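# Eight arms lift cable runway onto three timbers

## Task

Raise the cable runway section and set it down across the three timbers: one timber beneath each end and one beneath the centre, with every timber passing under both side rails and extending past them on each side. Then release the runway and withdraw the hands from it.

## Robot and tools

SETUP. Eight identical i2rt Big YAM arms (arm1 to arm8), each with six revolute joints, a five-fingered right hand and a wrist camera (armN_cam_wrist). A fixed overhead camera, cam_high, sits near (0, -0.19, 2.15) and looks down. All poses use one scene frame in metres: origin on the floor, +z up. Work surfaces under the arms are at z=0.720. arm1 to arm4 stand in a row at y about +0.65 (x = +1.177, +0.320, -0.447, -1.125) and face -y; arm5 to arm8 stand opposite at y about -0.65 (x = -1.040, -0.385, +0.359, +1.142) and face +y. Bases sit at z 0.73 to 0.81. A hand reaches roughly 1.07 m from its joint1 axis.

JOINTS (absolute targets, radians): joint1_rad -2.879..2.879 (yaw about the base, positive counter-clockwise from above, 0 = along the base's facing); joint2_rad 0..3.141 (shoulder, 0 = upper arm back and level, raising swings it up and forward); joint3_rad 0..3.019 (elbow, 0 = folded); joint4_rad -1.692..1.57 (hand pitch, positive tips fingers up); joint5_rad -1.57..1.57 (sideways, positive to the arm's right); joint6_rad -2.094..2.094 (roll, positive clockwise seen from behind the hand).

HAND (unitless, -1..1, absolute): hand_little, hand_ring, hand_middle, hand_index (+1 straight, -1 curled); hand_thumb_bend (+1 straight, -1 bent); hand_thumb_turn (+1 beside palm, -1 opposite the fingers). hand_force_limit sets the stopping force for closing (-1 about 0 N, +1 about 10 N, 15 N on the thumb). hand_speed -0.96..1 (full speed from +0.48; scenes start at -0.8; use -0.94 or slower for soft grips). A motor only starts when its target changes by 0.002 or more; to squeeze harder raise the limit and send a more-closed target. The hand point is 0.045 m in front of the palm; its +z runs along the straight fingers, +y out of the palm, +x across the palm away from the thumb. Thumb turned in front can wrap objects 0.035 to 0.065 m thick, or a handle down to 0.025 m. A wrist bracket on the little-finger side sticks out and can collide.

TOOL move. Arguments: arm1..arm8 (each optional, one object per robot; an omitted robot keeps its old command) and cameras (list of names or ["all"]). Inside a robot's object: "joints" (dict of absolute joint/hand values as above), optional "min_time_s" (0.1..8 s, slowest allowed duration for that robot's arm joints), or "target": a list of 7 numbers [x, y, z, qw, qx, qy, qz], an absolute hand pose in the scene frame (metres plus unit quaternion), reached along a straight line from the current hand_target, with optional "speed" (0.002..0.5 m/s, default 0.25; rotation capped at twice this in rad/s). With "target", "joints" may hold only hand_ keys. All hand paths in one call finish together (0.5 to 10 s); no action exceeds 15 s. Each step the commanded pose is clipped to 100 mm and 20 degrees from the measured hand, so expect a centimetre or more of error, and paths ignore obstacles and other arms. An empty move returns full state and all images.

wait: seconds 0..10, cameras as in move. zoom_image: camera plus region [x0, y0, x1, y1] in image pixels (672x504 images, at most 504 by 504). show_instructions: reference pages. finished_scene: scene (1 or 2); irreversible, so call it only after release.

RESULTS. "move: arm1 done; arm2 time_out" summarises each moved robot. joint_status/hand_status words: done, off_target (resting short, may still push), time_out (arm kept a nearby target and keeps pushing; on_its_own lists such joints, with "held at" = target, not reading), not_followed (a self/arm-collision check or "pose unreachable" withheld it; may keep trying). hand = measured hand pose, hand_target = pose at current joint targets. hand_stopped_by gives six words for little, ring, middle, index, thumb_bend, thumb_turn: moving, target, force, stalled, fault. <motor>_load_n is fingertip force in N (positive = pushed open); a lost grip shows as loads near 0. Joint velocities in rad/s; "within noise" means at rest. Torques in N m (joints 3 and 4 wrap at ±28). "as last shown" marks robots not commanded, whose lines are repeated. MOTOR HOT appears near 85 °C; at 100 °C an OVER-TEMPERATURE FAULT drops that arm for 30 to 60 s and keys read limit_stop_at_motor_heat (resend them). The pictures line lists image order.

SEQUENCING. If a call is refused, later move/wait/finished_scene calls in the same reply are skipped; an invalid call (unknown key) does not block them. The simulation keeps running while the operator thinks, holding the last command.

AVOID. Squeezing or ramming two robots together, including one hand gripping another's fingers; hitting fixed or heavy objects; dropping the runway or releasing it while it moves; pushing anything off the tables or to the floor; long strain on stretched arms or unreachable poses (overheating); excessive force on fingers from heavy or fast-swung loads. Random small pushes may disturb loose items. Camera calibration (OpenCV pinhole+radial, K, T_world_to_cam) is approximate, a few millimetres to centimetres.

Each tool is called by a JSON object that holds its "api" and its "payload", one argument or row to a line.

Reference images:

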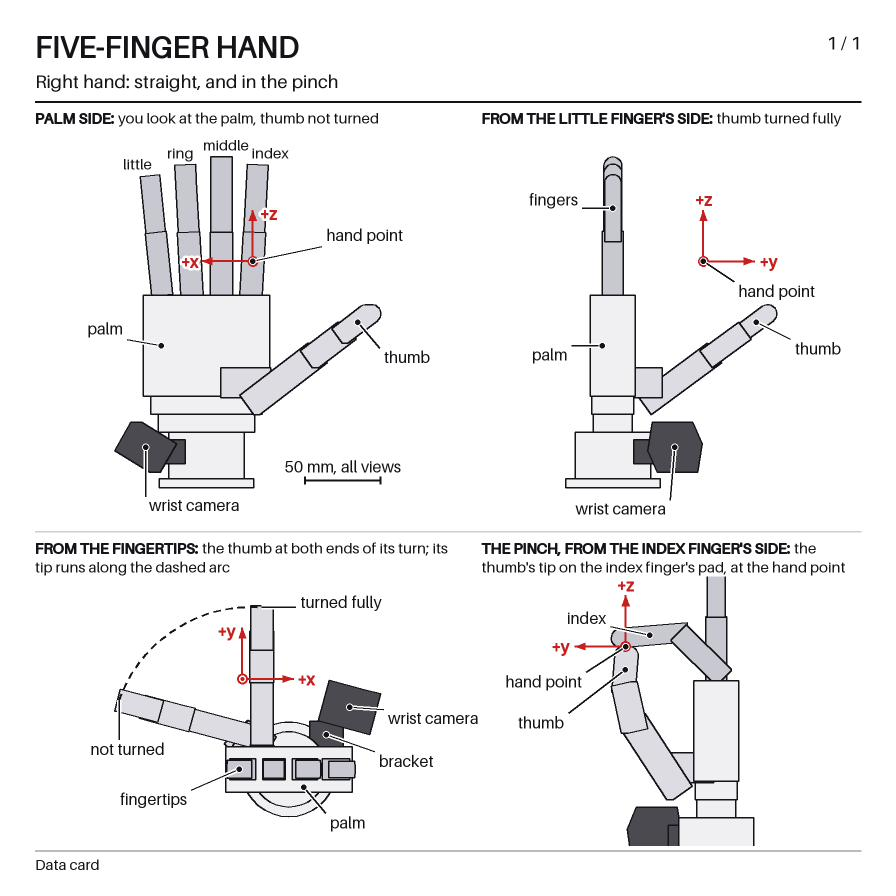

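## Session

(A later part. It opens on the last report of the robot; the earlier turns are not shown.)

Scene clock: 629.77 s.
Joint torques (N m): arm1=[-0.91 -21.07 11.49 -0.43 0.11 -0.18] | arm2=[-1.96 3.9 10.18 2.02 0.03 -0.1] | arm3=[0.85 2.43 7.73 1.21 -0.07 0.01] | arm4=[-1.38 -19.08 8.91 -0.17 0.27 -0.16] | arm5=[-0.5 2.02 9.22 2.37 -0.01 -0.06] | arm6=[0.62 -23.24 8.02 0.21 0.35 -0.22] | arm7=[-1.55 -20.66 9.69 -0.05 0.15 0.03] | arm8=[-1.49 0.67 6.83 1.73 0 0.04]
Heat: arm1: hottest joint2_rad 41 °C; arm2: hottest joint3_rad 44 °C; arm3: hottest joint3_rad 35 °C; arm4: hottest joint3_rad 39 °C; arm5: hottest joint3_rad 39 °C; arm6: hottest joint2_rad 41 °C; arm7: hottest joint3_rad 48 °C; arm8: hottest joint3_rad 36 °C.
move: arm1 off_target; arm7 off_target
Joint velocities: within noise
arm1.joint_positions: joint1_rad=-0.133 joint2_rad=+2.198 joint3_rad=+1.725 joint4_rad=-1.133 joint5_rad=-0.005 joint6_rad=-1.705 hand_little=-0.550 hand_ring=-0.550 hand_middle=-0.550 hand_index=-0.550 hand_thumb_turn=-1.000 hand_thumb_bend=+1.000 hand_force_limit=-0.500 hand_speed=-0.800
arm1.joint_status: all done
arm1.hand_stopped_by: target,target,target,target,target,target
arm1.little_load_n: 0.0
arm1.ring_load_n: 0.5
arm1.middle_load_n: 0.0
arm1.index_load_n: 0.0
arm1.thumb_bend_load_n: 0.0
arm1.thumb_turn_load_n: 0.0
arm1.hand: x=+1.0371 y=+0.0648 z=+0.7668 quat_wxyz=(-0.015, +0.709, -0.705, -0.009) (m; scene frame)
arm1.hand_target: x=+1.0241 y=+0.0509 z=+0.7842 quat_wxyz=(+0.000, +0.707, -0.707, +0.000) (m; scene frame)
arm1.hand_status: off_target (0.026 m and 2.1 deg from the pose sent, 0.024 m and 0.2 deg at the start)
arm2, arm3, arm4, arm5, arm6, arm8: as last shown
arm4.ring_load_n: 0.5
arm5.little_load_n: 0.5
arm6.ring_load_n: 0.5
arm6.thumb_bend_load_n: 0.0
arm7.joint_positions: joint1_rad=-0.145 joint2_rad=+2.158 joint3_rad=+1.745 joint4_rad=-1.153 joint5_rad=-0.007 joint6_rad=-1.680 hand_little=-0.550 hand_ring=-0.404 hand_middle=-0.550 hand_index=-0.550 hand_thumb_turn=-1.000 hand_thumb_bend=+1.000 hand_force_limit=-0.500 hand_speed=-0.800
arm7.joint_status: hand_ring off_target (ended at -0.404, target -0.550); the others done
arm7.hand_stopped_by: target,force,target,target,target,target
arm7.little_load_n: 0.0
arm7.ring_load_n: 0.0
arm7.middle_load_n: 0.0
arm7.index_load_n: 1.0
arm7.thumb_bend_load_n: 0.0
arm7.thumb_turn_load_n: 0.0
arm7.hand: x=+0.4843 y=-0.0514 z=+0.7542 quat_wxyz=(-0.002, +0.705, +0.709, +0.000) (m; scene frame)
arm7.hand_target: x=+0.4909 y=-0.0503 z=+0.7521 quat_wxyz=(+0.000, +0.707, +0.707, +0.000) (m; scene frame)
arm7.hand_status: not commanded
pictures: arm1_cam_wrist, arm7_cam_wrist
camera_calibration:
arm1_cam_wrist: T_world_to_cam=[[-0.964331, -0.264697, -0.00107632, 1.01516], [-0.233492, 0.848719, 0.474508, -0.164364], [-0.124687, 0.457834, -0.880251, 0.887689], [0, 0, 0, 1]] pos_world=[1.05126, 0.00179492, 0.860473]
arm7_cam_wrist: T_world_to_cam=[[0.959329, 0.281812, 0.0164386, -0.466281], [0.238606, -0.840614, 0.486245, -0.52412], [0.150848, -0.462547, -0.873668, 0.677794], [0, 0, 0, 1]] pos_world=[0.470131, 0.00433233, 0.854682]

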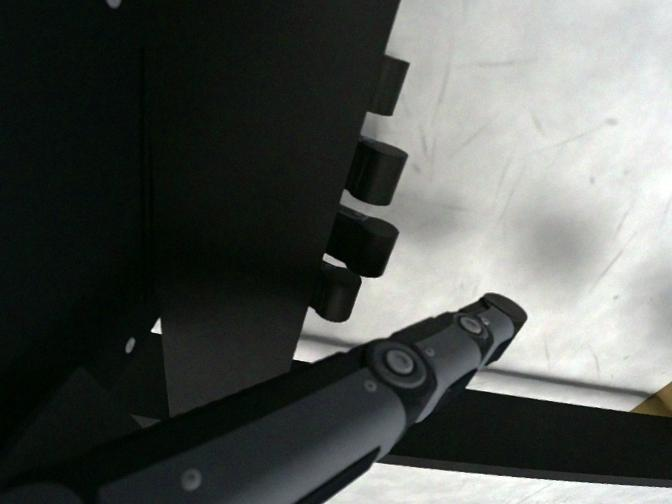

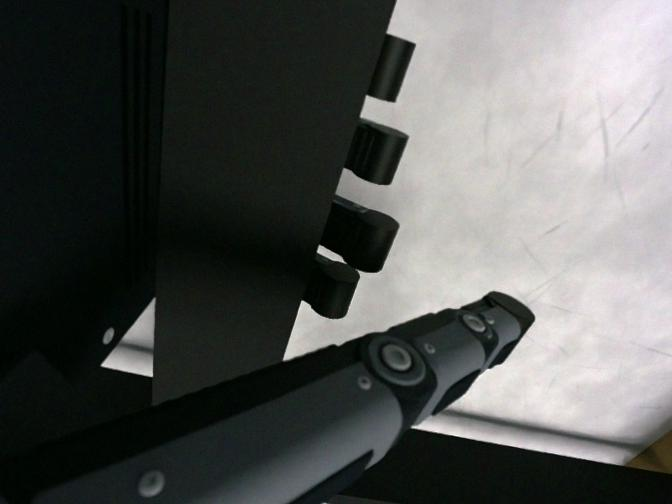

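{"api": "move", "payload": {
  "arm5": {"target": [-1.495, -0.86, 0.95, 0, 1, 0, 0], "speed": 0.25, "joints": {"hand_index": -1, "hand_middle": -1, "hand_ring": -1, "hand_little": -1, "hand_speed": 0}},
  "arm3": {"target": [-0.08, 0.90, 0.95, 0, 0, 1, 0], "speed": 0.25, "joints": {"hand_index": -1, "hand_middle": -1, "hand_ring": -1, "hand_little": -1, "hand_speed": 0}},
  "arm8": {"joints": {"joint1_rad": -2.2, "hand_index": -1, "hand_middle": -1, "hand_ring": -1, "hand_little": -1, "hand_speed": 0}, "min_time_s": 3},
  "cameras": ["arm5_cam_wrist", "arm3_cam_wrist", "arm8_cam_wrist", "cam_high"]
}}

Scene clock: 773.17 s.
Joint torques (N m): arm1=[-0.91 -21.07 11.48 -0.46 0.11 -0.18] | arm2=[-1.96 3.84 10.18 2.02 0.03 -0.1] | arm3=[2.02 -7.82 8.5 0.05 -0.17 0.19] | arm4=[-1.38 -19.14 8.94 -0.17 0.27 -0.16] | arm5=[0.26 -11.11 10.96 0.85 -0.09 0.11] | arm6=[0.56 -23.24 8.06 0.21 0.36 -0.21] | arm7=[-1.61 -21.07 9.74 -0.03 0.1 0.05] | arm8=[-1.96 0.38 6.83 1.7 -0.01 0.04]
Heat: arm1: hottest joint2_rad 44 °C; arm2: hottest joint3_rad 44 °C; arm3: hottest joint3_rad 35 °C; arm4: hottest joint3_rad 39 °C; arm5: hottest joint3_rad 40 °C; arm6: hottest joint2_rad 42 °C; arm7: hottest joint3_rad 48 °C; arm8: hottest joint3_rad 37 °C.
move: arm3 off_target; arm5 off_target; arm8 done
Joint velocities: within noise
arm1, arm2, arm4, arm6, arm7: as last shown
arm1.ring_load_n: 0.0
arm1.thumb_bend_load_n: 0.5
arm3.joint_positions: joint1_rad=+2.052 joint2_rad=+1.352 joint3_rad=+1.213 joint4_rad=-1.452 joint5_rad=+0.000 joint6_rad=+2.067 hand_little=-1.000 hand_ring=-1.000 hand_middle=-1.000 hand_index=-1.000 hand_thumb_turn=+1.000 hand_thumb_bend=+1.000 hand_force_limit=+0.000 hand_speed=+0.000
arm3.joint_status: all done
arm3.hand_stopped_by: target,target,target,target,target,target
arm3.little_load_n: 0.0
arm3.ring_load_n: 0.5
arm3.middle_load_n: 0.0
arm3.index_load_n: 0.0
arm3.thumb_bend_load_n: 0.0
arm3.thumb_turn_load_n: 0.0
arm3.hand: x=-0.0850 y=+0.8909 z=+0.9466 quat_wxyz=(+0.006, +0.002, -1.000, +0.004) (m; scene frame)
arm3.hand_target: x=-0.0802 y=+0.8999 z=+0.9500 quat_wxyz=(+0.000, +0.001, -1.000, -0.001) (m; scene frame)
arm3.hand_status: off_target (0.011 m and 0.9 deg from the pose sent, 0.665 m and 99.9 deg at the start; pose on its path clipped on 61 of 138 steps; a joint's target at an end of its range on 79 of 138 steps)
arm4.ring_load_n: 0.0
arm4.middle_load_n: 0.0
arm5.joint_positions: joint1_rad=+1.883 joint2_rad=+1.512 joint3_rad=+1.372 joint4_rad=-1.460 joint5_rad=+0.013 joint6_rad=+1.920 hand_little=-1.000 hand_ring=-1.000 hand_middle=-1.000 hand_index=-1.000 hand_thumb_turn=+1.000 hand_thumb_bend=+1.000 hand_force_limit=+0.000 hand_speed=+0.000
arm5.joint_status: all done
arm5.hand_stopped_by: target,target,target,target,target,target
arm5.little_load_n: 0.0
arm5.ring_load_n: 0.0
arm5.middle_load_n: 0.5
arm5.index_load_n: 0.0
arm5.thumb_bend_load_n: 0.0
arm5.thumb_turn_load_n: 0.0
arm5.hand: x=-1.4841 y=-0.8501 z=+0.9419 quat_wxyz=(-0.006, +1.000, +0.000, +0.014) (m; scene frame)
arm5.hand_target: x=-1.4945 y=-0.8599 z=+0.9501 quat_wxyz=(+0.000, +1.000, +0.000, +0.000) (m; scene frame)
arm5.hand_status: off_target (0.017 m and 1.7 deg from the pose sent, 0.712 m and 102.5 deg at the start; pose on its path clipped on 43 of 138 steps; a joint's target at an end of its range on 64 of 138 steps)
arm6.ring_load_n: 0.0
arm6.thumb_bend_load_n: -0.5
arm7.index_load_n: 0.5
arm8.joint_positions: joint1_rad=-2.191 joint2_rad=+0.649 joint3_rad=+1.435 joint4_rad=-1.479 joint5_rad=-0.088 joint6_rad=-0.957 hand_little=-1.000 hand_ring=-1.000 hand_middle=-1.000 hand_index=-1.000 hand_thumb_turn=+1.000 hand_thumb_bend=+1.000 hand_force_limit=+0.000 hand_speed=+0.000
arm8.joint_status: all done
arm8.hand_stopped_by: target,target,target,target,target,target
arm8.little_load_n: 0.0
arm8.ring_load_n: 0.0
arm8.middle_load_n: 0.0
arm8.index_load_n: 0.0
arm8.thumb_bend_load_n: 0.0
arm8.thumb_turn_load_n: 0.0
arm8.hand: x=+1.2866 y=-0.7952 z=+1.2305 quat_wxyz=(-0.038, +0.737, -0.523, +0.427) (m; scene frame)
arm8.hand_target: x=+1.2857 y=-0.7970 z=+1.2411 quat_wxyz=(-0.035, +0.730, -0.522, +0.439) (m; scene frame)
arm8.hand_status: not commanded
pictures: arm3_cam_wrist, arm5_cam_wrist, arm8_cam_wrist, cam_high
camera_calibration:
arm3_cam_wrist: T_world_to_cam=[[-0.297327, 0.95135, -0.0808056, -0.7939], [0.820106, 0.297811, 0.488604, -0.652394], [0.488899, 0.0790063, -0.868755, 0.908252], [0, 0, 0, 1]] pos_world=[-0.145059, 0.877809, 1.04366]
arm5_cam_wrist: T_world_to_cam=[[0.244592, -0.967238, 0.0680055, -0.52868], [-0.834047, -0.174104, 0.523502, -1.88752], [-0.494511, -0.184764, -0.849306, 0.0257911], [0, 0, 0, 1]] pos_world=[-1.43222, -0.835219, 1.04598]
arm8_cam_wrist: T_world_to_cam=[[-0.657872, -0.675526, -0.33297, 0.72111], [-0.613235, 0.73713, -0.28387, 1.72143], [0.437203, 0.0174388, -0.899194, 0.676556], [0, 0, 0, 1]] pos_world=[1.23425, -0.793587, 1.33712]

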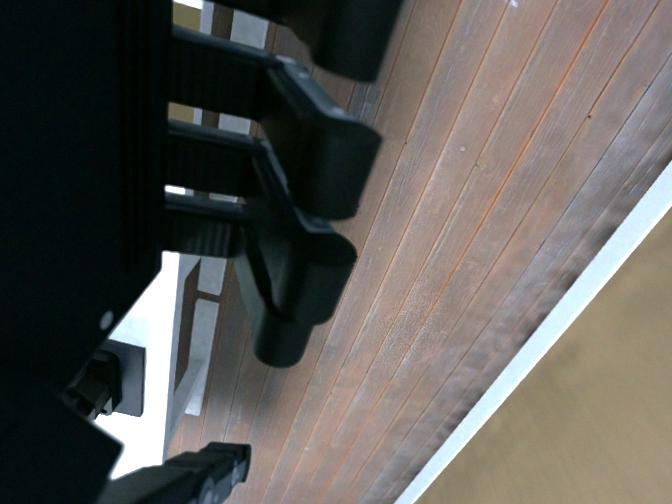

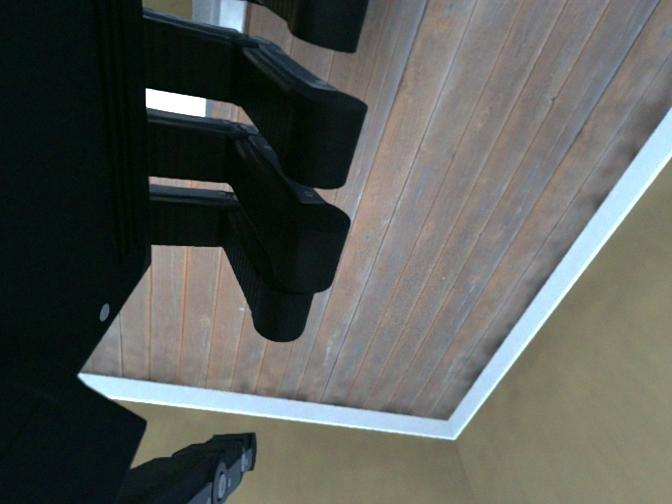

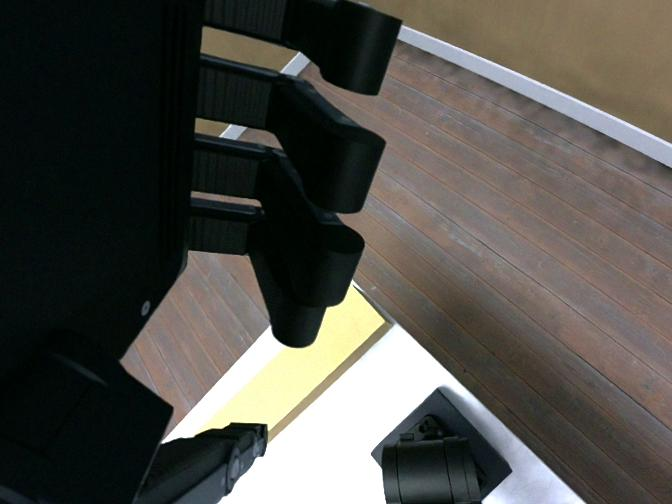

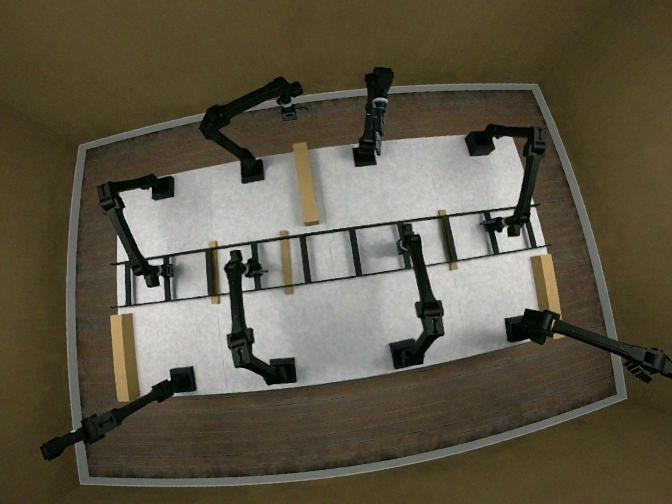

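{"api": "move", "payload": {
  "arm5": {"target": [-1.50, -0.855, 0.76, 0, 1, 0, 0], "speed": 0.15},
  "arm3": {"target": [-0.078, 0.895, 0.757, 0, 0, 1, 0], "speed": 0.15},
  "arm8": {"target": [1.345, -0.860, 0.95, 0, 0.9925, -0.1219, 0], "speed": 0.15},
  "cameras": ["arm8_cam_wrist", "arm5_cam_wrist", "cam_high"]
}}

Scene clock: 832.40 s.
Joint torques (N m): arm1=[-0.91 -21.01 11.49 -0.44 0.1 -0.18] | arm2=[-1.9 3.9 10.18 2.03 0.03 -0.1] | arm3=[0.85 -9 5.38 0.06 -0.08 0.06] | arm4=[-1.26 -19.14 8.95 -0.2 0.27 -0.16] | arm5=[-1.03 -12.04 7.39 0.96 -0.08 -0.11] | arm6=[1.03 -23 8.01 0.27 0.37 -0.22] | arm7=[-1.38 -20.72 9.66 -0.12 0.11 0.02] | arm8=[-0.15 -6.36 5.86 0.43 0.16 -0.01]
Heat: arm1: hottest joint2_rad 44 °C; arm2: hottest joint3_rad 44 °C; arm3: hottest joint3_rad 35 °C; arm4: hottest joint3_rad 39 °C; arm5: hottest joint3_rad 41 °C; arm6: hottest joint2_rad 42 °C; arm7: hottest joint3_rad 48 °C; arm8: hottest joint3_rad 37 °C.
move: arm3 done; arm5 done; arm8 done
Joint velocities: within noise
arm1, arm2, arm4, arm6, arm7: as last shown
arm1.thumb_bend_load_n: 0.0
arm3.joint_positions: joint1_rad=+2.052 joint2_rad=+1.552 joint3_rad=+0.903 joint4_rad=-0.913 joint5_rad=+0.000 joint6_rad=+2.068 hand_little=-1.000 hand_ring=-1.000 hand_middle=-1.000 hand_index=-1.000 hand_thumb_turn=+1.000 hand_thumb_bend=+1.000 hand_force_limit=+0.000 hand_speed=+0.000
arm3.joint_status: not commanded
arm3.hand_stopped_by: target,target,target,target,target,target
arm3.little_load_n: 0.0
arm3.ring_load_n: 0.0
arm3.middle_load_n: 0.0
arm3.index_load_n: 0.0
arm3.thumb_bend_load_n: 0.0
arm3.thumb_turn_load_n: 0.0
arm3.hand: x=-0.0748 y=+0.8962 z=+0.7656 quat_wxyz=(-0.006, +0.002, -1.000, -0.003) (m; scene frame)
arm3.hand_target: x=-0.0781 y=+0.8950 z=+0.7572 quat_wxyz=(+0.000, +0.000, -1.000, +0.000) (m; scene frame)
arm3.hand_status: done (0.009 m and 0.8 deg from the pose sent, 0.190 m and 0.9 deg at the start)
arm5.joint_positions: joint1_rad=+1.883 joint2_rad=+1.697 joint3_rad=+1.093 joint4_rad=-0.967 joint5_rad=+0.013 joint6_rad=+1.920 hand_little=-1.000 hand_ring=-1.000 hand_middle=-1.000 hand_index=-1.000 hand_thumb_turn=+1.000 hand_thumb_bend=+1.000 hand_force_limit=+0.000 hand_speed=+0.000
arm5.joint_status: not commanded
arm5.hand_stopped_by: target,target,target,target,target,target
arm5.little_load_n: 0.0
arm5.ring_load_n: 0.0
arm5.middle_load_n: 0.0
arm5.index_load_n: 0.0
arm5.thumb_bend_load_n: 0.0
arm5.thumb_turn_load_n: 0.0
arm5.hand: x=-1.4956 y=-0.8565 z=+0.7645 quat_wxyz=(-0.001, +1.000, +0.000, +0.001) (m; scene frame)
arm5.hand_target: x=-1.4999 y=-0.8550 z=+0.7600 quat_wxyz=(+0.000, +1.000, +0.000, +0.000) (m; scene frame)
arm5.hand_status: done (0.006 m and 0.1 deg from the pose sent, 0.183 m and 1.7 deg at the start)
arm6.middle_load_n: 0.5
arm6.thumb_bend_load_n: 0.0
arm8.joint_positions: joint1_rad=-2.077 joint2_rad=+1.103 joint3_rad=+0.988 joint4_rad=-1.459 joint5_rad=+0.011 joint6_rad=-1.846 hand_little=-1.000 hand_ring=-1.000 hand_middle=-1.000 hand_index=-1.000 hand_thumb_turn=+1.000 hand_thumb_bend=+1.000 hand_force_limit=+0.000 hand_speed=+0.000
arm8.joint_status: not commanded
arm8.hand_stopped_by: target,target,target,target,target,target
arm8.little_load_n: 0.0
arm8.ring_load_n: 0.0
arm8.middle_load_n: 0.0
arm8.index_load_n: 0.0
arm8.thumb_bend_load_n: 0.0
arm8.thumb_turn_load_n: 0.0
arm8.hand: x=+1.3413 y=-0.8600 z=+0.9532 quat_wxyz=(-0.001, +0.991, -0.132, +0.001) (m; scene frame)
arm8.hand_target: x=+1.3449 y=-0.8599 z=+0.9500 quat_wxyz=(+0.000, +0.993, -0.122, +0.000) (m; scene frame)
arm8.hand_status: done (0.005 m and 1.2 deg from the pose sent, 0.294 m and 74.7 deg at the start)
pictures: arm5_cam_wrist, arm8_cam_wrist, cam_high
camera_calibration:
arm5_cam_wrist: T_world_to_cam=[[0.245754, -0.966738, 0.0708666, -0.519961], [-0.819931, -0.168325, 0.547155, -1.79739], [-0.517027, -0.192572, -0.834026, -0.183822], [0, 0, 0, 1]] pos_world=[-1.44099, -0.840611, 0.866985]
arm8_cam_wrist: T_world_to_cam=[[0.0259408, -0.998966, -0.0373479, -0.856085], [-0.855254, -0.0415208, 0.516544, 0.616086], [-0.51756, 0.0185423, -0.855446, 1.6443], [0, 0, 0, 1]] pos_world=[1.40014, -0.860108, 1.0564]

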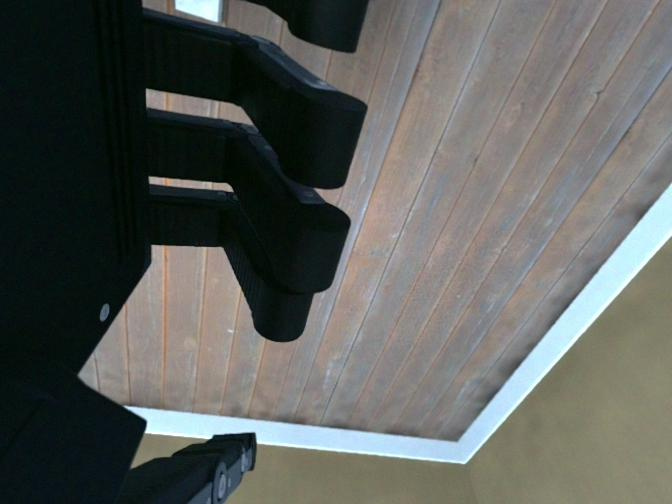

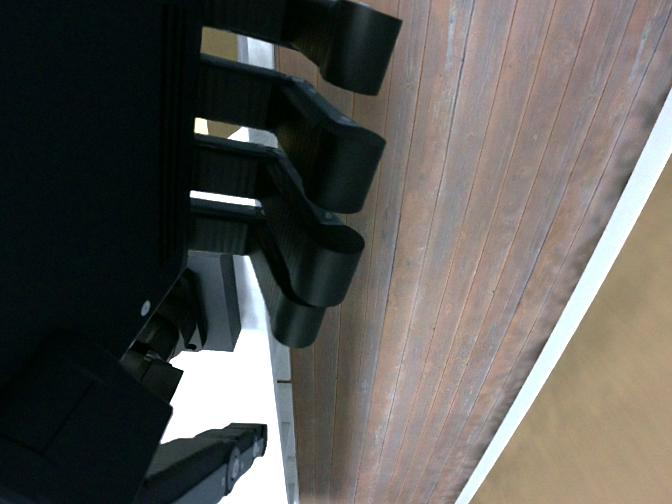

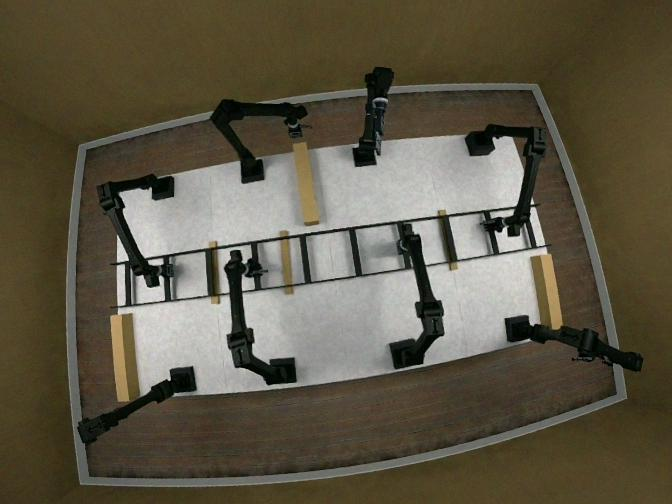

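{"api": "move", "payload": {
  "arm8": {"target": [1.345, -0.860, 0.757, 0, 0.9925, -0.1219, 0], "speed": 0.15},
  "arm4": {"target": [-1.118, 0.057, 0.885, 0, 0.7071, -0.7071, 0], "speed": 0.05},
  "arm6": {"target": [-0.416, -0.063, 0.871, 0, 0.7071, 0.7071, 0], "speed": 0.05},
  "arm7": {"target": [0.491, -0.050, 0.862, 0, 0.7071, 0.7071, 0], "speed": 0.05},
  "arm1": {"target": [1.024, 0.05, 0.894, 0, 0.7071, -0.7071, 0], "speed": 0.05},
  "cameras": ["all"]
}}

Scene clock: 850.90 s.
Joint torques (N m): arm1=[-0.5 -29.86 14.46 -4.15 0.72 0.32] | arm2=[-1.96 3.84 10.17 2.02 0.02 -0.1] | arm3=[0.91 -8.82 5.44 0.12 -0.1 0.08] | arm4=[-0.91 -25.05 13.83 -3.67 0.75 0.3] | arm5=[-1.03 -12.22 7.42 0.92 -0.07 -0.11] | arm6=[0.32 -32.09 16.44 -4.03 1.18 0.1] | arm7=[-1.38 -30.97 15.92 -3.9 0.57 0.49] | arm8=[-0.85 -7.47 4.22 0.44 0.16 -0.04]
Heat: arm1: hottest joint2_rad 45 °C; arm2: hottest joint3_rad 44 °C; arm3: hottest joint3_rad 35 °C; arm4: hottest joint3_rad 40 °C; arm5: hottest joint3_rad 40 °C; arm6: hottest joint2_rad 42 °C; arm7: hottest joint3_rad 49 °C; arm8: hottest joint3_rad 37 °C.
move: arm1 off_target; arm4 off_target; arm6 off_target; arm7 off_target; arm8 done
Joint velocities: within noise
arm1.joint_positions: joint1_rad=-0.138 joint2_rad=+2.197 joint3_rad=+1.757 joint4_rad=-1.216 joint5_rad=-0.024 joint6_rad=-1.750 hand_little=-0.550 hand_ring=-0.550 hand_middle=-0.550 hand_index=-0.548 hand_thumb_turn=-1.000 hand_thumb_bend=+1.000 hand_force_limit=-0.500 hand_speed=-0.800
arm1.joint_status: not commanded
arm1.hand_stopped_by: target,target,target,target,target,target
arm1.little_load_n: 0.0
arm1.ring_load_n: 0.0
arm1.middle_load_n: 0.0
arm1.index_load_n: 16.0
arm1.thumb_bend_load_n: 0.0
arm1.thumb_turn_load_n: 0.0
arm1.hand: x=+1.0378 y=+0.0700 z=+0.7790 quat_wxyz=(-0.041, +0.723, -0.690, -0.016) (m; scene frame)
arm1.hand_target: x=+1.0267 y=+0.0571 z=+0.8711 quat_wxyz=(+0.001, +0.707, -0.707, +0.002) (m; scene frame)
arm1.hand_status: off_target (0.118 m and 5.7 deg from the pose sent, 0.129 m and 2.1 deg at the start; pose on its path clipped on 33 of 88 steps)
arm2.joint_positions: joint1_rad=-0.238 joint2_rad=+0.619 joint3_rad=+1.380 joint4_rad=-1.151 joint5_rad=-0.061 joint6_rad=-1.256 hand_little=+1.000 hand_ring=+1.000 hand_middle=+1.000 hand_index=+1.000 hand_thumb_turn=+1.000 hand_thumb_bend=+1.000 hand_force_limit=+0.000 hand_speed=-0.800
arm2.joint_status: not commanded
arm2.hand_stopped_by: target,target,target,target,target,target
arm2.little_load_n: 0.0
arm2.ring_load_n: 0.0
arm2.middle_load_n: 0.0
arm2.index_load_n: 0.0
arm2.thumb_bend_load_n: 0.0
arm2.thumb_turn_load_n: 0.0
arm2.hand: x=+0.2208 y=+0.4027 z=+1.2494 quat_wxyz=(+0.362, +0.416, -0.719, +0.424) (m; scene frame)
arm2.hand_target: x=+0.2213 y=+0.4048 z=+1.2593 quat_wxyz=(+0.368, +0.413, -0.714, +0.430) (m; scene frame)
arm2.hand_status: not commanded
arm3, arm5: as last shown
arm3.ring_load_n: 0.5
arm4.joint_positions: joint1_rad=+0.125 joint2_rad=+2.134 joint3_rad=+1.714 joint4_rad=-1.230 joint5_rad=-0.013 joint6_rad=-1.481 hand_little=-0.550 hand_ring=-0.550 hand_middle=-0.550 hand_index=-0.549 hand_thumb_turn=-1.000 hand_thumb_bend=+1.000 hand_force_limit=-0.500 hand_speed=-0.900
arm4.joint_status: not commanded
arm4.hand_stopped_by: target,target,target,target,target,target
arm4.little_load_n: 0.0
arm4.ring_load_n: 0.0
arm4.middle_load_n: 2.5
arm4.index_load_n: 16.0
arm4.thumb_bend_load_n: 0.0
arm4.thumb_turn_load_n: 0.0
arm4.hand: x=-1.1063 y=+0.0734 z=+0.7557 quat_wxyz=(-0.032, +0.720, -0.693, -0.025) (m; scene frame)
arm4.hand_target: x=-1.1156 y=+0.0648 z=+0.8474 quat_wxyz=(+0.001, +0.707, -0.707, +0.001) (m; scene frame)
arm4.hand_status: off_target (0.131 m and 5.1 deg from the pose sent, 0.134 m and 1.9 deg at the start; pose on its path clipped on 36 of 84 steps)
arm6.joint_positions: joint1_rad=+0.185 joint2_rad=+2.129 joint3_rad=+1.810 joint4_rad=-1.336 joint5_rad=-0.033 joint6_rad=-1.443 hand_little=-0.550 hand_ring=-0.550 hand_middle=-0.550 hand_index=-0.549 hand_thumb_turn=-1.000 hand_thumb_bend=+1.000 hand_force_limit=-0.500 hand_speed=-0.900
arm6.joint_status: not commanded
arm6.hand_stopped_by: target,target,target,target,target,target
arm6.little_load_n: 0.0
arm6.ring_load_n: 0.0
arm6.middle_load_n: 2.5
arm6.index_load_n: 20.0
arm6.thumb_bend_load_n: 0.0
arm6.thumb_turn_load_n: 0.0
arm6.hand: x=-0.4257 y=-0.0753 z=+0.7724 quat_wxyz=(+0.025, +0.697, +0.716, -0.034) (m; scene frame)
arm6.hand_target: x=-0.4156 y=-0.0678 z=+0.8646 quat_wxyz=(-0.002, +0.707, +0.707, +0.001) (m; scene frame)
arm6.hand_status: off_target (0.100 m and 5.0 deg from the pose sent, 0.111 m and 0.9 deg at the start; pose on its path clipped on 1 of 88 steps)
arm7.joint_positions: joint1_rad=-0.147 joint2_rad=+2.164 joint3_rad=+1.764 joint4_rad=-1.251 joint5_rad=-0.021 joint6_rad=-1.728 hand_little=-0.550 hand_ring=-0.404 hand_middle=-0.550 hand_index=-0.549 hand_thumb_turn=-1.000 hand_thumb_bend=+1.000 hand_force_limit=-0.500 hand_speed=-0.800
arm7.joint_status: not commanded
arm7.hand_stopped_by: target,force,target,target,target,target
arm7.little_load_n: 0.0
arm7.ring_load_n: 0.5
arm7.middle_load_n: 5.5
arm7.index_load_n: 14.5
arm7.thumb_bend_load_n: 0.0
arm7.thumb_turn_load_n: 0.0
arm7.hand: x=+0.4826 y=-0.0679 z=+0.7587 quat_wxyz=(+0.018, +0.688, +0.724, -0.038) (m; scene frame)
arm7.hand_target: x=+0.4902 y=-0.0555 z=+0.8514 quat_wxyz=(-0.002, +0.707, +0.707, +0.002) (m; scene frame)
arm7.hand_status: off_target (0.105 m and 5.6 deg from the pose sent, 0.108 m and 0.4 deg at the start; pose on its path clipped on 24 of 88 steps)
arm8.joint_positions: joint1_rad=-2.077 joint2_rad=+1.350 joint3_rad=+0.630 joint4_rad=-0.850 joint5_rad=+0.011 joint6_rad=-1.855 hand_little=-1.000 hand_ring=-1.000 hand_middle=-1.000 hand_index=-1.000 hand_thumb_turn=+1.000 hand_thumb_bend=+1.000 hand_force_limit=+0.000 hand_speed=+0.000
arm8.joint_status: not commanded
arm8.hand_stopped_by: target,target,target,target,target,target
arm8.little_load_n: 0.0
arm8.ring_load_n: 0.0
arm8.middle_load_n: 0.0
arm8.index_load_n: 0.0
arm8.thumb_bend_load_n: -0.5
arm8.thumb_turn_load_n: 0.0
arm8.hand: x=+1.3457 y=-0.8595 z=+0.7608 quat_wxyz=(-0.001, +0.992, -0.128, +0.003) (m; scene frame)
arm8.hand_target: x=+1.3449 y=-0.8599 z=+0.7571 quat_wxyz=(+0.000, +0.993, -0.122, +0.000) (m; scene frame)
arm8.hand_status: done (0.004 m and 0.7 deg from the pose sent, 0.196 m and 1.2 deg at the start)
pictures: arm1_cam_wrist, arm2_cam_wrist, arm3_cam_wrist, arm4_cam_wrist, arm5_cam_wrist, arm6_cam_wrist, arm7_cam_wrist, arm8_cam_wrist, cam_high
camera_calibration:
arm1_cam_wrist: T_world_to_cam=[[-0.952435, -0.302027, -0.0405753, 1.03825], [-0.280357, 0.816238, 0.505129, -0.147383], [-0.119444, 0.492478, -0.86209, 0.874166], [0, 0, 0, 1]] pos_world=[1.05196, 0.00337073, 0.870184]
arm3_cam_wrist: T_world_to_cam=[[-0.295006, 0.952537, -0.0751354, -0.815855], [0.807659, 0.290606, 0.513064, -0.587166], [0.510547, 0.090673, -0.855055, 0.72629], [0, 0, 0, 1]] pos_world=[-0.137257, 0.881912, 0.860972]
arm4_cam_wrist: T_world_to_cam=[[-0.960334, -0.275019, -0.0460757, -1.00429], [-0.24726, 0.763438, 0.596678, -0.78354], [-0.128922, 0.584403, -0.801157, 0.534138], [0, 0, 0, 1]] pos_world=[-1.08933, 0.00983236, 0.849176]
arm5_cam_wrist: T_world_to_cam=[[0.245754, -0.966738, 0.0708666, -0.519961], [-0.819931, -0.168325, 0.547155, -1.79739], [-0.517027, -0.192572, -0.834026, -0.183822], [0, 0, 0, 1]] pos_world=[-1.44099, -0.840611, 0.866985]
arm6_cam_wrist: T_world_to_cam=[[0.954549, 0.298028, -0.00406277, 0.428483], [0.242451, -0.768469, 0.592177, -0.416289], [0.173363, -0.566247, -0.805798, 0.773233], [0, 0, 0, 1]] pos_world=[-0.442128, -0.00976393, 0.871327]
arm7_cam_wrist: T_world_to_cam=[[0.945659, 0.323573, -0.0320782, -0.41382], [0.287461, -0.785836, 0.547565, -0.606183], [0.151969, -0.527031, -0.836148, 0.640978], [0, 0, 0, 1]] pos_world=[0.468178, -0.00464437, 0.854602]
arm8_cam_wrist: T_world_to_cam=[[0.0355803, -0.998736, -0.0355106, -0.877092], [-0.856345, -0.0487865, 0.514094, 0.716243], [-0.515177, 0.0121177, -0.856998, 1.4744], [0, 0, 0, 1]] pos_world=[1.40414, -0.858907, 0.864197]

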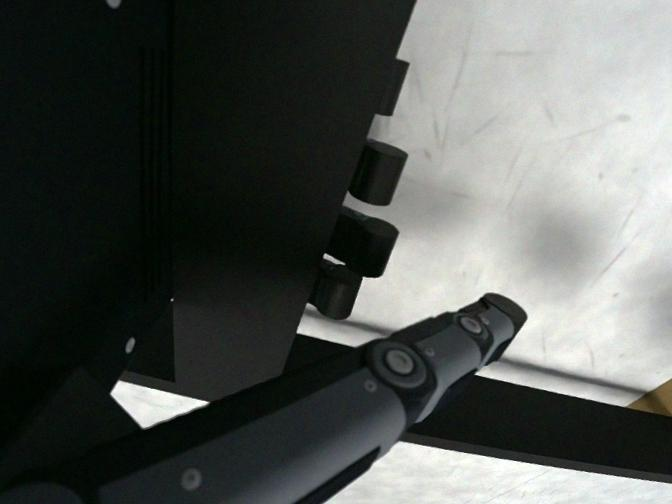

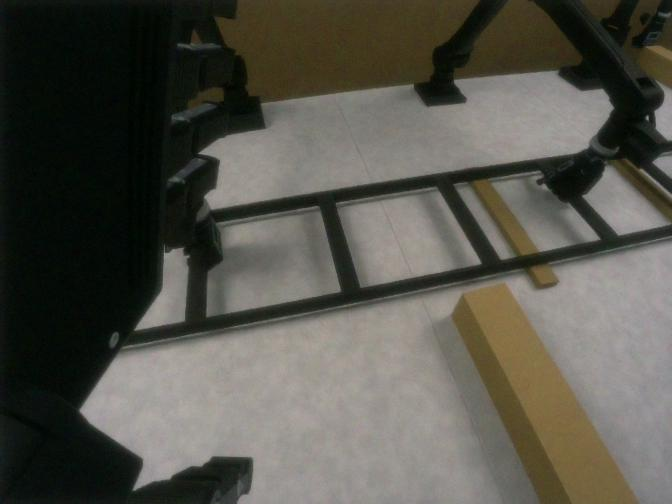

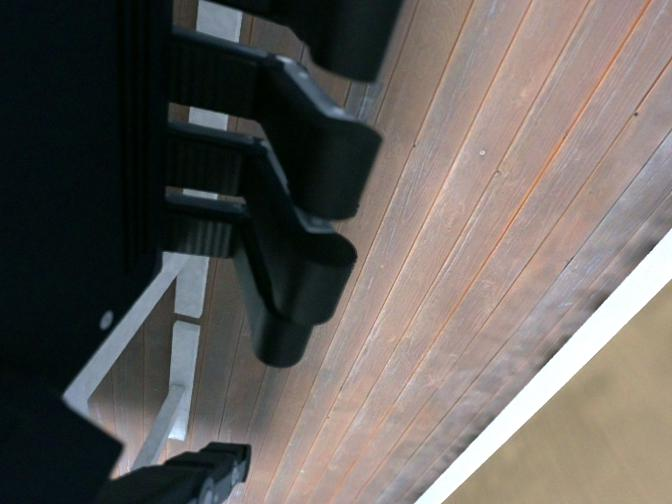

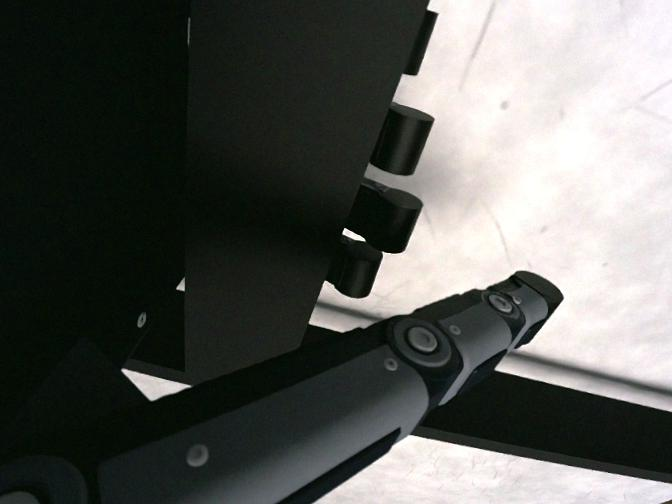

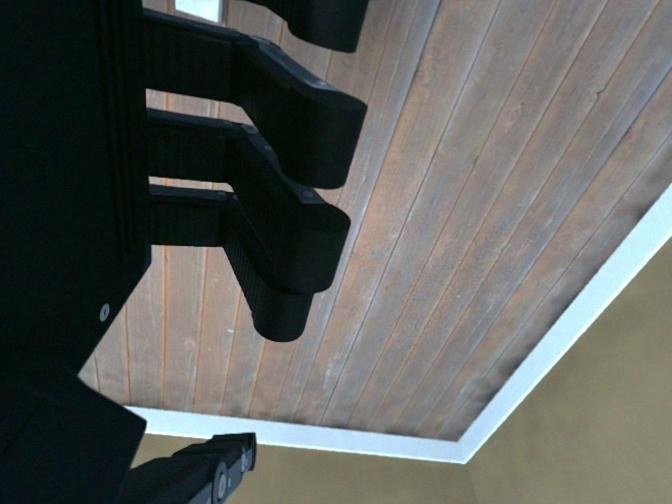

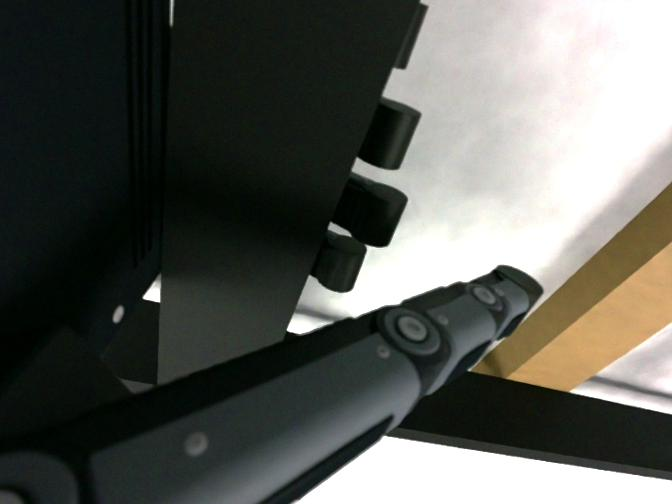

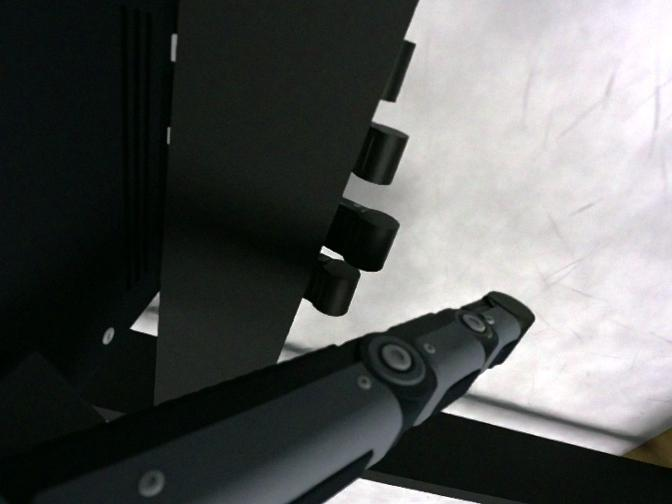

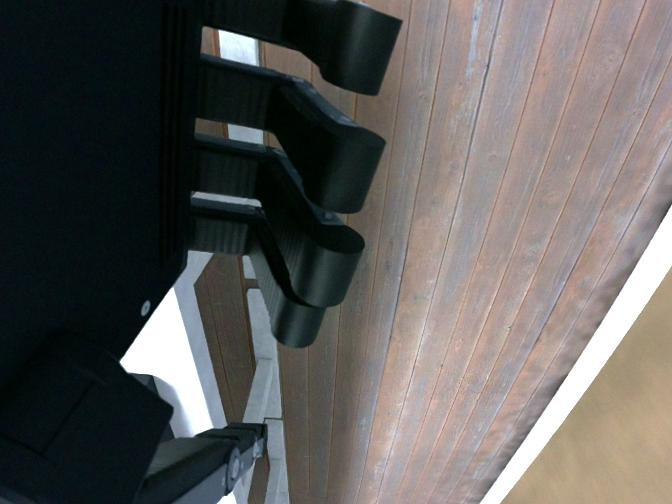

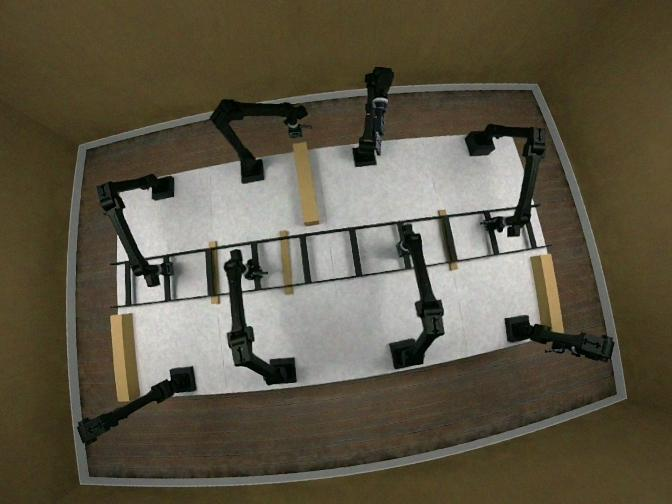

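{"api": "move", "payload": {
  "arm4": {"target": [-1.112, 0.06, 0.93, 0.032, 0.694, -0.721, 0.025], "speed": 0.06},
  "arm6": {"target": [-0.42, -0.063, 0.93, -0.025, 0.717, 0.698, 0.034], "speed": 0.06},
  "arm7": {"target": [0.487, -0.050, 0.92, -0.018, 0.726, 0.69, 0.038], "speed": 0.06},
  "arm1": {"target": [1.03, 0.05, 0.95, 0.041, 0.691, -0.724, 0.016], "speed": 0.06},
  "cameras": ["arm6_cam_wrist", "arm4_cam_wrist", "cam_high"]
}}

Scene clock: 962.83 s.
Joint torques (N m): arm1=[0.32 -32.15 9.81 -2.14 0.94 0.51] | arm2=[-1.96 3.84 10.18 2.02 0.02 -0.1] | arm3=[0.73 -8.76 5.45 0.03 -0.1 0.1] | arm4=[-0.03 -27.22 10.17 -2 1.17 0.46] | arm5=[-0.97 -12.04 7.38 0.91 -0.07 -0.11] | arm6=[1.49 -35.43 10.55 -1.05 1.41 0.32] | arm7=[-1.2 -34.08 10.47 -1.65 0.92 0.52] | arm8=[-0.91 -7.47 4.31 0.39 0.14 -0.05]
Heat: arm1: hottest joint2_rad 58 °C; arm2: hottest joint3_rad 45 °C; arm3: hottest joint3_rad 34 °C; arm4: hottest joint3_rad 49 °C; arm5: hottest joint3_rad 39 °C; arm6: hottest joint3_rad 49 °C; arm7: hottest joint3_rad 66 °C; arm8: hottest joint3_rad 36 °C.
move: arm1 off_target; arm4 off_target; arm6 off_target; arm7 off_target
Joint velocities: within noise
arm1.joint_positions: joint1_rad=-0.135 joint2_rad=+2.168 joint3_rad=+1.705 joint4_rad=-1.140 joint5_rad=-0.005 joint6_rad=-1.708 hand_little=-0.550 hand_ring=-0.550 hand_middle=-0.550 hand_index=-0.548 hand_thumb_turn=-1.000 hand_thumb_bend=+1.000 hand_force_limit=-0.500 hand_speed=-0.800
arm1.joint_status: not commanded
arm1.hand_stopped_by: target,target,target,target,target,target
arm1.little_load_n: 0.0
arm1.ring_load_n: 0.0
arm1.middle_load_n: 0.5
arm1.index_load_n: 16.5
arm1.thumb_bend_load_n: 0.0
arm1.thumb_turn_load_n: 0.0
arm1.hand: x=+1.0367 y=+0.0696 z=+0.7791 quat_wxyz=(-0.013, +0.710, -0.704, -0.007) (m; scene frame)
arm1.hand_target: x=+1.0327 y=+0.0608 z=+0.8709 quat_wxyz=(+0.040, +0.690, -0.723, +0.018) (m; scene frame)
arm1.hand_status: off_target (0.172 m and 7.4 deg from the pose sent, 0.172 m and 11.4 deg at the start; pose on its path clipped on 55 of 58 steps)
arm2, arm3, arm5, arm8: as last shown
arm3.ring_load_n: 0.0
arm4.joint_positions: joint1_rad=+0.125 joint2_rad=+2.106 joint3_rad=+1.670 joint4_rad=-1.167 joint5_rad=-0.006 joint6_rad=-1.444 hand_little=-0.550 hand_ring=-0.550 hand_middle=-0.549 hand_index=-0.549 hand_thumb_turn=-1.000 hand_thumb_bend=+1.000 hand_force_limit=-0.500 hand_speed=-0.900
arm4.joint_status: not commanded
arm4.hand_stopped_by: target,target,target,target,target,target
arm4.little_load_n: 0.0
arm4.ring_load_n: 0.0
arm4.middle_load_n: 5.5
arm4.index_load_n: 14.5
arm4.thumb_bend_load_n: 0.0
arm4.thumb_turn_load_n: 0.0
arm4.hand: x=-1.1065 y=+0.0737 z=+0.7558 quat_wxyz=(-0.014, +0.708, -0.706, -0.009) (m; scene frame)
arm4.hand_target: x=-1.1102 y=+0.0685 z=+0.8471 quat_wxyz=(+0.031, +0.692, -0.720, +0.026) (m; scene frame)
arm4.hand_status: off_target (0.175 m and 7.0 deg from the pose sent, 0.175 m and 10.2 deg at the start; pose on its path clipped on 54 of 58 steps)
arm6.joint_positions: joint1_rad=+0.189 joint2_rad=+2.111 joint3_rad=+1.780 joint4_rad=-1.293 joint5_rad=-0.014 joint6_rad=-1.423 hand_little=-0.550 hand_ring=-0.550 hand_middle=-0.550 hand_index=-0.549 hand_thumb_turn=-1.000 hand_thumb_bend=+1.000 hand_force_limit=-0.500 hand_speed=-0.900
arm6.joint_status: not commanded
arm6.hand_stopped_by: target,target,target,target,target,target
arm6.little_load_n: 0.0
arm6.ring_load_n: 0.0
arm6.middle_load_n: 5.0
arm6.index_load_n: 17.0
arm6.thumb_bend_load_n: -0.5
arm6.thumb_turn_load_n: 0.0
arm6.hand: x=-0.4256 y=-0.0745 z=+0.7720 quat_wxyz=(+0.019, +0.703, +0.711, -0.016) (m; scene frame)
arm6.hand_target: x=-0.4214 y=-0.0707 z=+0.8643 quat_wxyz=(-0.026, +0.716, +0.696, +0.033) (m; scene frame)
arm6.hand_status: off_target (0.159 m and 8.0 deg from the pose sent, 0.158 m and 10.1 deg at the start; pose on its path clipped on 54 of 58 steps)
arm7.joint_positions: joint1_rad=-0.147 joint2_rad=+2.144 joint3_rad=+1.731 joint4_rad=-1.198 joint5_rad=-0.010 joint6_rad=-1.673 hand_little=-0.550 hand_ring=-0.404 hand_middle=-0.549 hand_index=-0.549 hand_thumb_turn=-1.000 hand_thumb_bend=+1.000 hand_force_limit=-0.500 hand_speed=-0.800
arm7.joint_status: not commanded
arm7.hand_stopped_by: target,force,target,target,target,target
arm7.little_load_n: 0.0
arm7.ring_load_n: 0.0
arm7.middle_load_n: 5.5
arm7.index_load_n: 13.5
arm7.thumb_bend_load_n: 0.0
arm7.thumb_turn_load_n: 0.5
arm7.hand: x=+0.4834 y=-0.0682 z=+0.7590 quat_wxyz=(+0.011, +0.708, +0.706, -0.018) (m; scene frame)
arm7.hand_target: x=+0.4856 y=-0.0600 z=+0.8511 quat_wxyz=(-0.020, +0.724, +0.688, +0.037) (m; scene frame)
arm7.hand_status: off_target (0.162 m and 7.7 deg from the pose sent, 0.162 m and 11.3 deg at the start; pose on its path clipped on 54 of 58 steps)
arm8.joint_positions: joint1_rad=-2.077 joint2_rad=+1.350 joint3_rad=+0.630 joint4_rad=-0.850 joint5_rad=+0.011 joint6_rad=-1.856 hand_little=-1.000 hand_ring=-1.000 hand_middle=-1.000 hand_index=-1.000 hand_thumb_turn=+1.000 hand_thumb_bend=+1.000 hand_force_limit=+0.000 hand_speed=+0.000
arm8.thumb_bend_load_n: 0.0
arm8.hand_target: x=+1.3450 y=-0.8599 z=+0.7571 quat_wxyz=(+0.000, +0.993, -0.122, +0.000) (m; scene frame)
pictures: arm4_cam_wrist, arm6_cam_wrist, cam_high
camera_calibration:
arm4_cam_wrist: T_world_to_cam=[[-0.969984, -0.241267, -0.0303535, -1.02942], [-0.216356, 0.799299, 0.560634, -0.725026], [-0.111001, 0.550373, -0.827507, 0.576327], [0, 0, 0, 1]] pos_world=[-1.09141, 0.0139524, 0.852143]
arm6_cam_wrist: T_world_to_cam=[[0.958515, 0.284315, 0.0203483, 0.40996], [0.222575, -0.791142, 0.569697, -0.408258], [0.178072, -0.541534, -0.821603, 0.789376], [0, 0, 0, 1]] pos_world=[-0.44265, -0.0120741, 0.872795]

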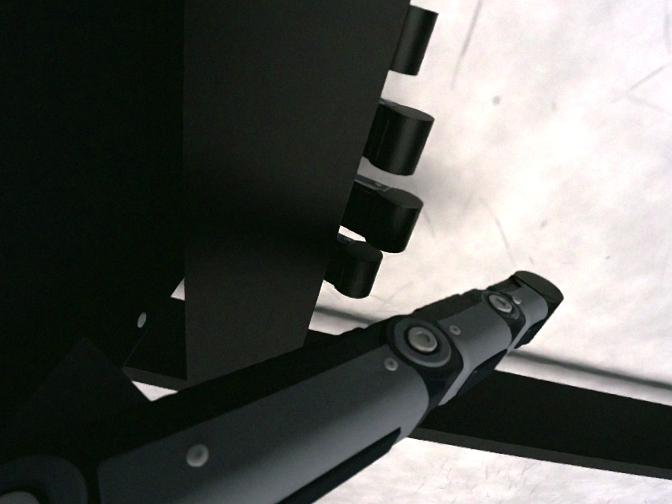

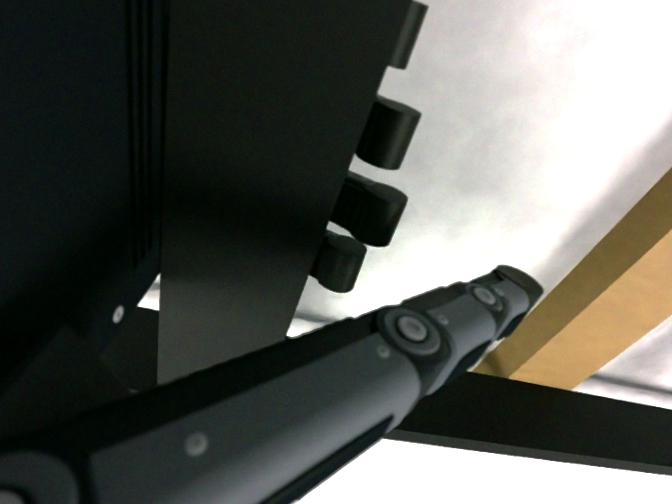

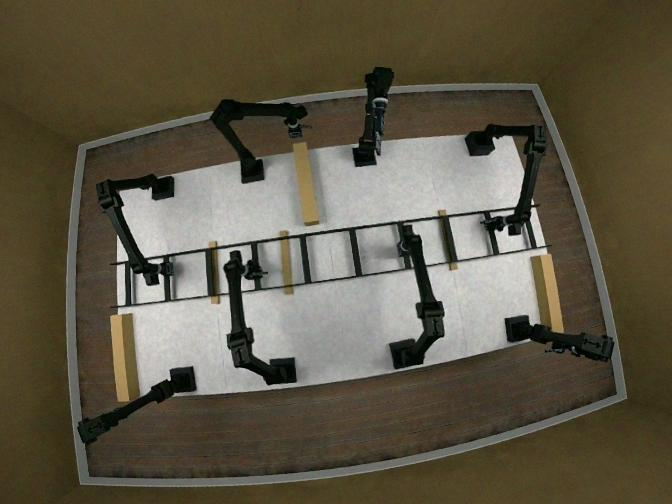

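{"api": "move", "payload": {
  "arm4": {"target": [-1.112, 0.06, 0.775, 0, 0.7071, -0.7071, 0], "speed": 0.1},
  "arm6": {"target": [-0.42, -0.063, 0.77, 0, 0.7071, 0.7071, 0], "speed": 0.1},
  "arm7": {"target": [0.487, -0.050, 0.76, 0, 0.7071, 0.7071, 0], "speed": 0.1},
  "arm1": {"target": [1.03, 0.05, 0.784, 0, 0.7071, -0.7071, 0], "speed": 0.1}
}}

Scene clock: 971.40 s.
Joint torques (N m): arm1=[-0.26 -19.84 12.23 -0.2 0.14 -0.06] | arm2=[-1.96 3.84 10.18 2.03 0.02 -0.1] | arm3=[0.97 -9.11 5.5 0.08 -0.09 0.09] | arm4=[-0.62 -17.08 11.84 -0.81 0.5 -0.08] | arm5=[-0.97 -12.1 7.41 0.91 -0.07 -0.11] | arm6=[0.67 -22.77 9.72 1.26 0.47 -0.07] | arm7=[-0.85 -20.01 11.9 0.29 0.2 0.02] | arm8=[-1.14 -7.47 4.31 0.43 0.17 -0.03]
Heat: arm1: hottest joint2_rad 57 °C; arm2: hottest joint3_rad 45 °C; arm3: hottest joint3_rad 33 °C; arm4: hottest joint3_rad 47 °C; arm5: hottest joint3_rad 39 °C; arm6: hottest joint2_rad 48 °C; arm7: hottest joint3_rad 63 °C; arm8: hottest joint3_rad 36 °C.
move: arm1 off_target; arm4 off_target; arm6 off_target; arm7 off_target
Joint velocities: within noise
arm1.joint_positions: joint1_rad=-0.135 joint2_rad=+2.183 joint3_rad=+1.713 joint4_rad=-1.136 joint5_rad=-0.006 joint6_rad=-1.707 hand_little=-0.550 hand_ring=-0.550 hand_middle=-0.550 hand_index=-0.550 hand_thumb_turn=-1.000 hand_thumb_bend=+1.000 hand_force_limit=-0.500 hand_speed=-0.800
arm1.joint_status: not commanded
arm1.hand_stopped_by: target,target,target,target,target,target
arm1.little_load_n: 0.0
arm1.ring_load_n: 0.0
arm1.middle_load_n: 0.0
arm1.index_load_n: 0.5
arm1.thumb_bend_load_n: 0.0
arm1.thumb_turn_load_n: 0.0
arm1.hand: x=+1.0367 y=+0.0677 z=+0.7725 quat_wxyz=(-0.015, +0.710, -0.704, -0.008) (m; scene frame)
arm1.hand_target: x=+1.0300 y=+0.0507 z=+0.7845 quat_wxyz=(+0.000, +0.707, -0.707, +0.000) (m; scene frame)
arm1.hand_status: off_target (0.022 m and 2.0 deg from the pose sent, 0.021 m and 1.8 deg at the start)
arm2, arm3, arm5, arm8: as last shown
arm4.joint_positions: joint1_rad=+0.125 joint2_rad=+2.105 joint3_rad=+1.661 joint4_rad=-1.155 joint5_rad=-0.006 joint6_rad=-1.444 hand_little=-0.550 hand_ring=-0.550 hand_middle=-0.550 hand_index=-0.549 hand_thumb_turn=-1.000 hand_thumb_bend=+1.000 hand_force_limit=-0.500 hand_speed=-0.900
arm4.joint_status: not commanded
arm4.hand_stopped_by: target,target,target,target,target,target
arm4.little_load_n: 0.0
arm4.ring_load_n: 0.0
arm4.middle_load_n: 1.0
arm4.index_load_n: 8.0
arm4.thumb_bend_load_n: 0.0
arm4.thumb_turn_load_n: 0.0
arm4.hand: x=-1.1065 y=+0.0739 z=+0.7534 quat_wxyz=(-0.013, +0.708, -0.706, -0.007) (m; scene frame)
arm4.hand_target: x=-1.1120 y=+0.0607 z=+0.7750 quat_wxyz=(+0.000, +0.707, -0.707, +0.000) (m; scene frame)
arm4.hand_status: off_target (0.026 m and 1.7 deg from the pose sent, 0.024 m and 1.9 deg at the start)
arm6.joint_positions: joint1_rad=+0.189 joint2_rad=+2.105 joint3_rad=+1.758 joint4_rad=-1.255 joint5_rad=-0.015 joint6_rad=-1.420 hand_little=-0.550 hand_ring=-0.550 hand_middle=-0.550 hand_index=-0.549 hand_thumb_turn=-1.000 hand_thumb_bend=+1.000 hand_force_limit=-0.500 hand_speed=-0.900
arm6.joint_status: not commanded
arm6.hand_stopped_by: target,target,target,target,target,target
arm6.little_load_n: 0.0
arm6.ring_load_n: 0.0
arm6.middle_load_n: 1.0
arm6.index_load_n: 8.0
arm6.thumb_bend_load_n: -0.5
arm6.thumb_turn_load_n: 0.0
arm6.hand: x=-0.4262 y=-0.0727 z=+0.7666 quat_wxyz=(+0.010, +0.704, +0.710, -0.010) (m; scene frame)
arm6.hand_target: x=-0.4199 y=-0.0632 z=+0.7701 quat_wxyz=(+0.000, +0.707, +0.707, +0.000) (m; scene frame)
arm6.hand_status: off_target (0.012 m and 1.7 deg from the pose sent, 0.013 m and 2.9 deg at the start)
arm7.joint_positions: joint1_rad=-0.147 joint2_rad=+2.145 joint3_rad=+1.721 joint4_rad=-1.177 joint5_rad=-0.009 joint6_rad=-1.672 hand_little=-0.550 hand_ring=-0.404 hand_middle=-0.550 hand_index=-0.549 hand_thumb_turn=-1.000 hand_thumb_bend=+1.000 hand_force_limit=-0.500 hand_speed=-0.800
arm7.joint_status: not commanded
arm7.hand_stopped_by: target,force,target,target,target,target
arm7.little_load_n: 0.0
arm7.ring_load_n: 0.0
arm7.middle_load_n: 0.0
arm7.index_load_n: 3.5
arm7.thumb_bend_load_n: 0.0
arm7.thumb_turn_load_n: 0.0
arm7.hand: x=+0.4838 y=-0.0669 z=+0.7548 quat_wxyz=(+0.008, +0.709, +0.705, -0.014) (m; scene frame)
arm7.hand_target: x=+0.4869 y=-0.0505 z=+0.7603 quat_wxyz=(+0.000, +0.707, +0.707, +0.000) (m; scene frame)
arm7.hand_status: off_target (0.018 m and 1.9 deg from the pose sent, 0.019 m and 2.4 deg at the start)
pictures: none


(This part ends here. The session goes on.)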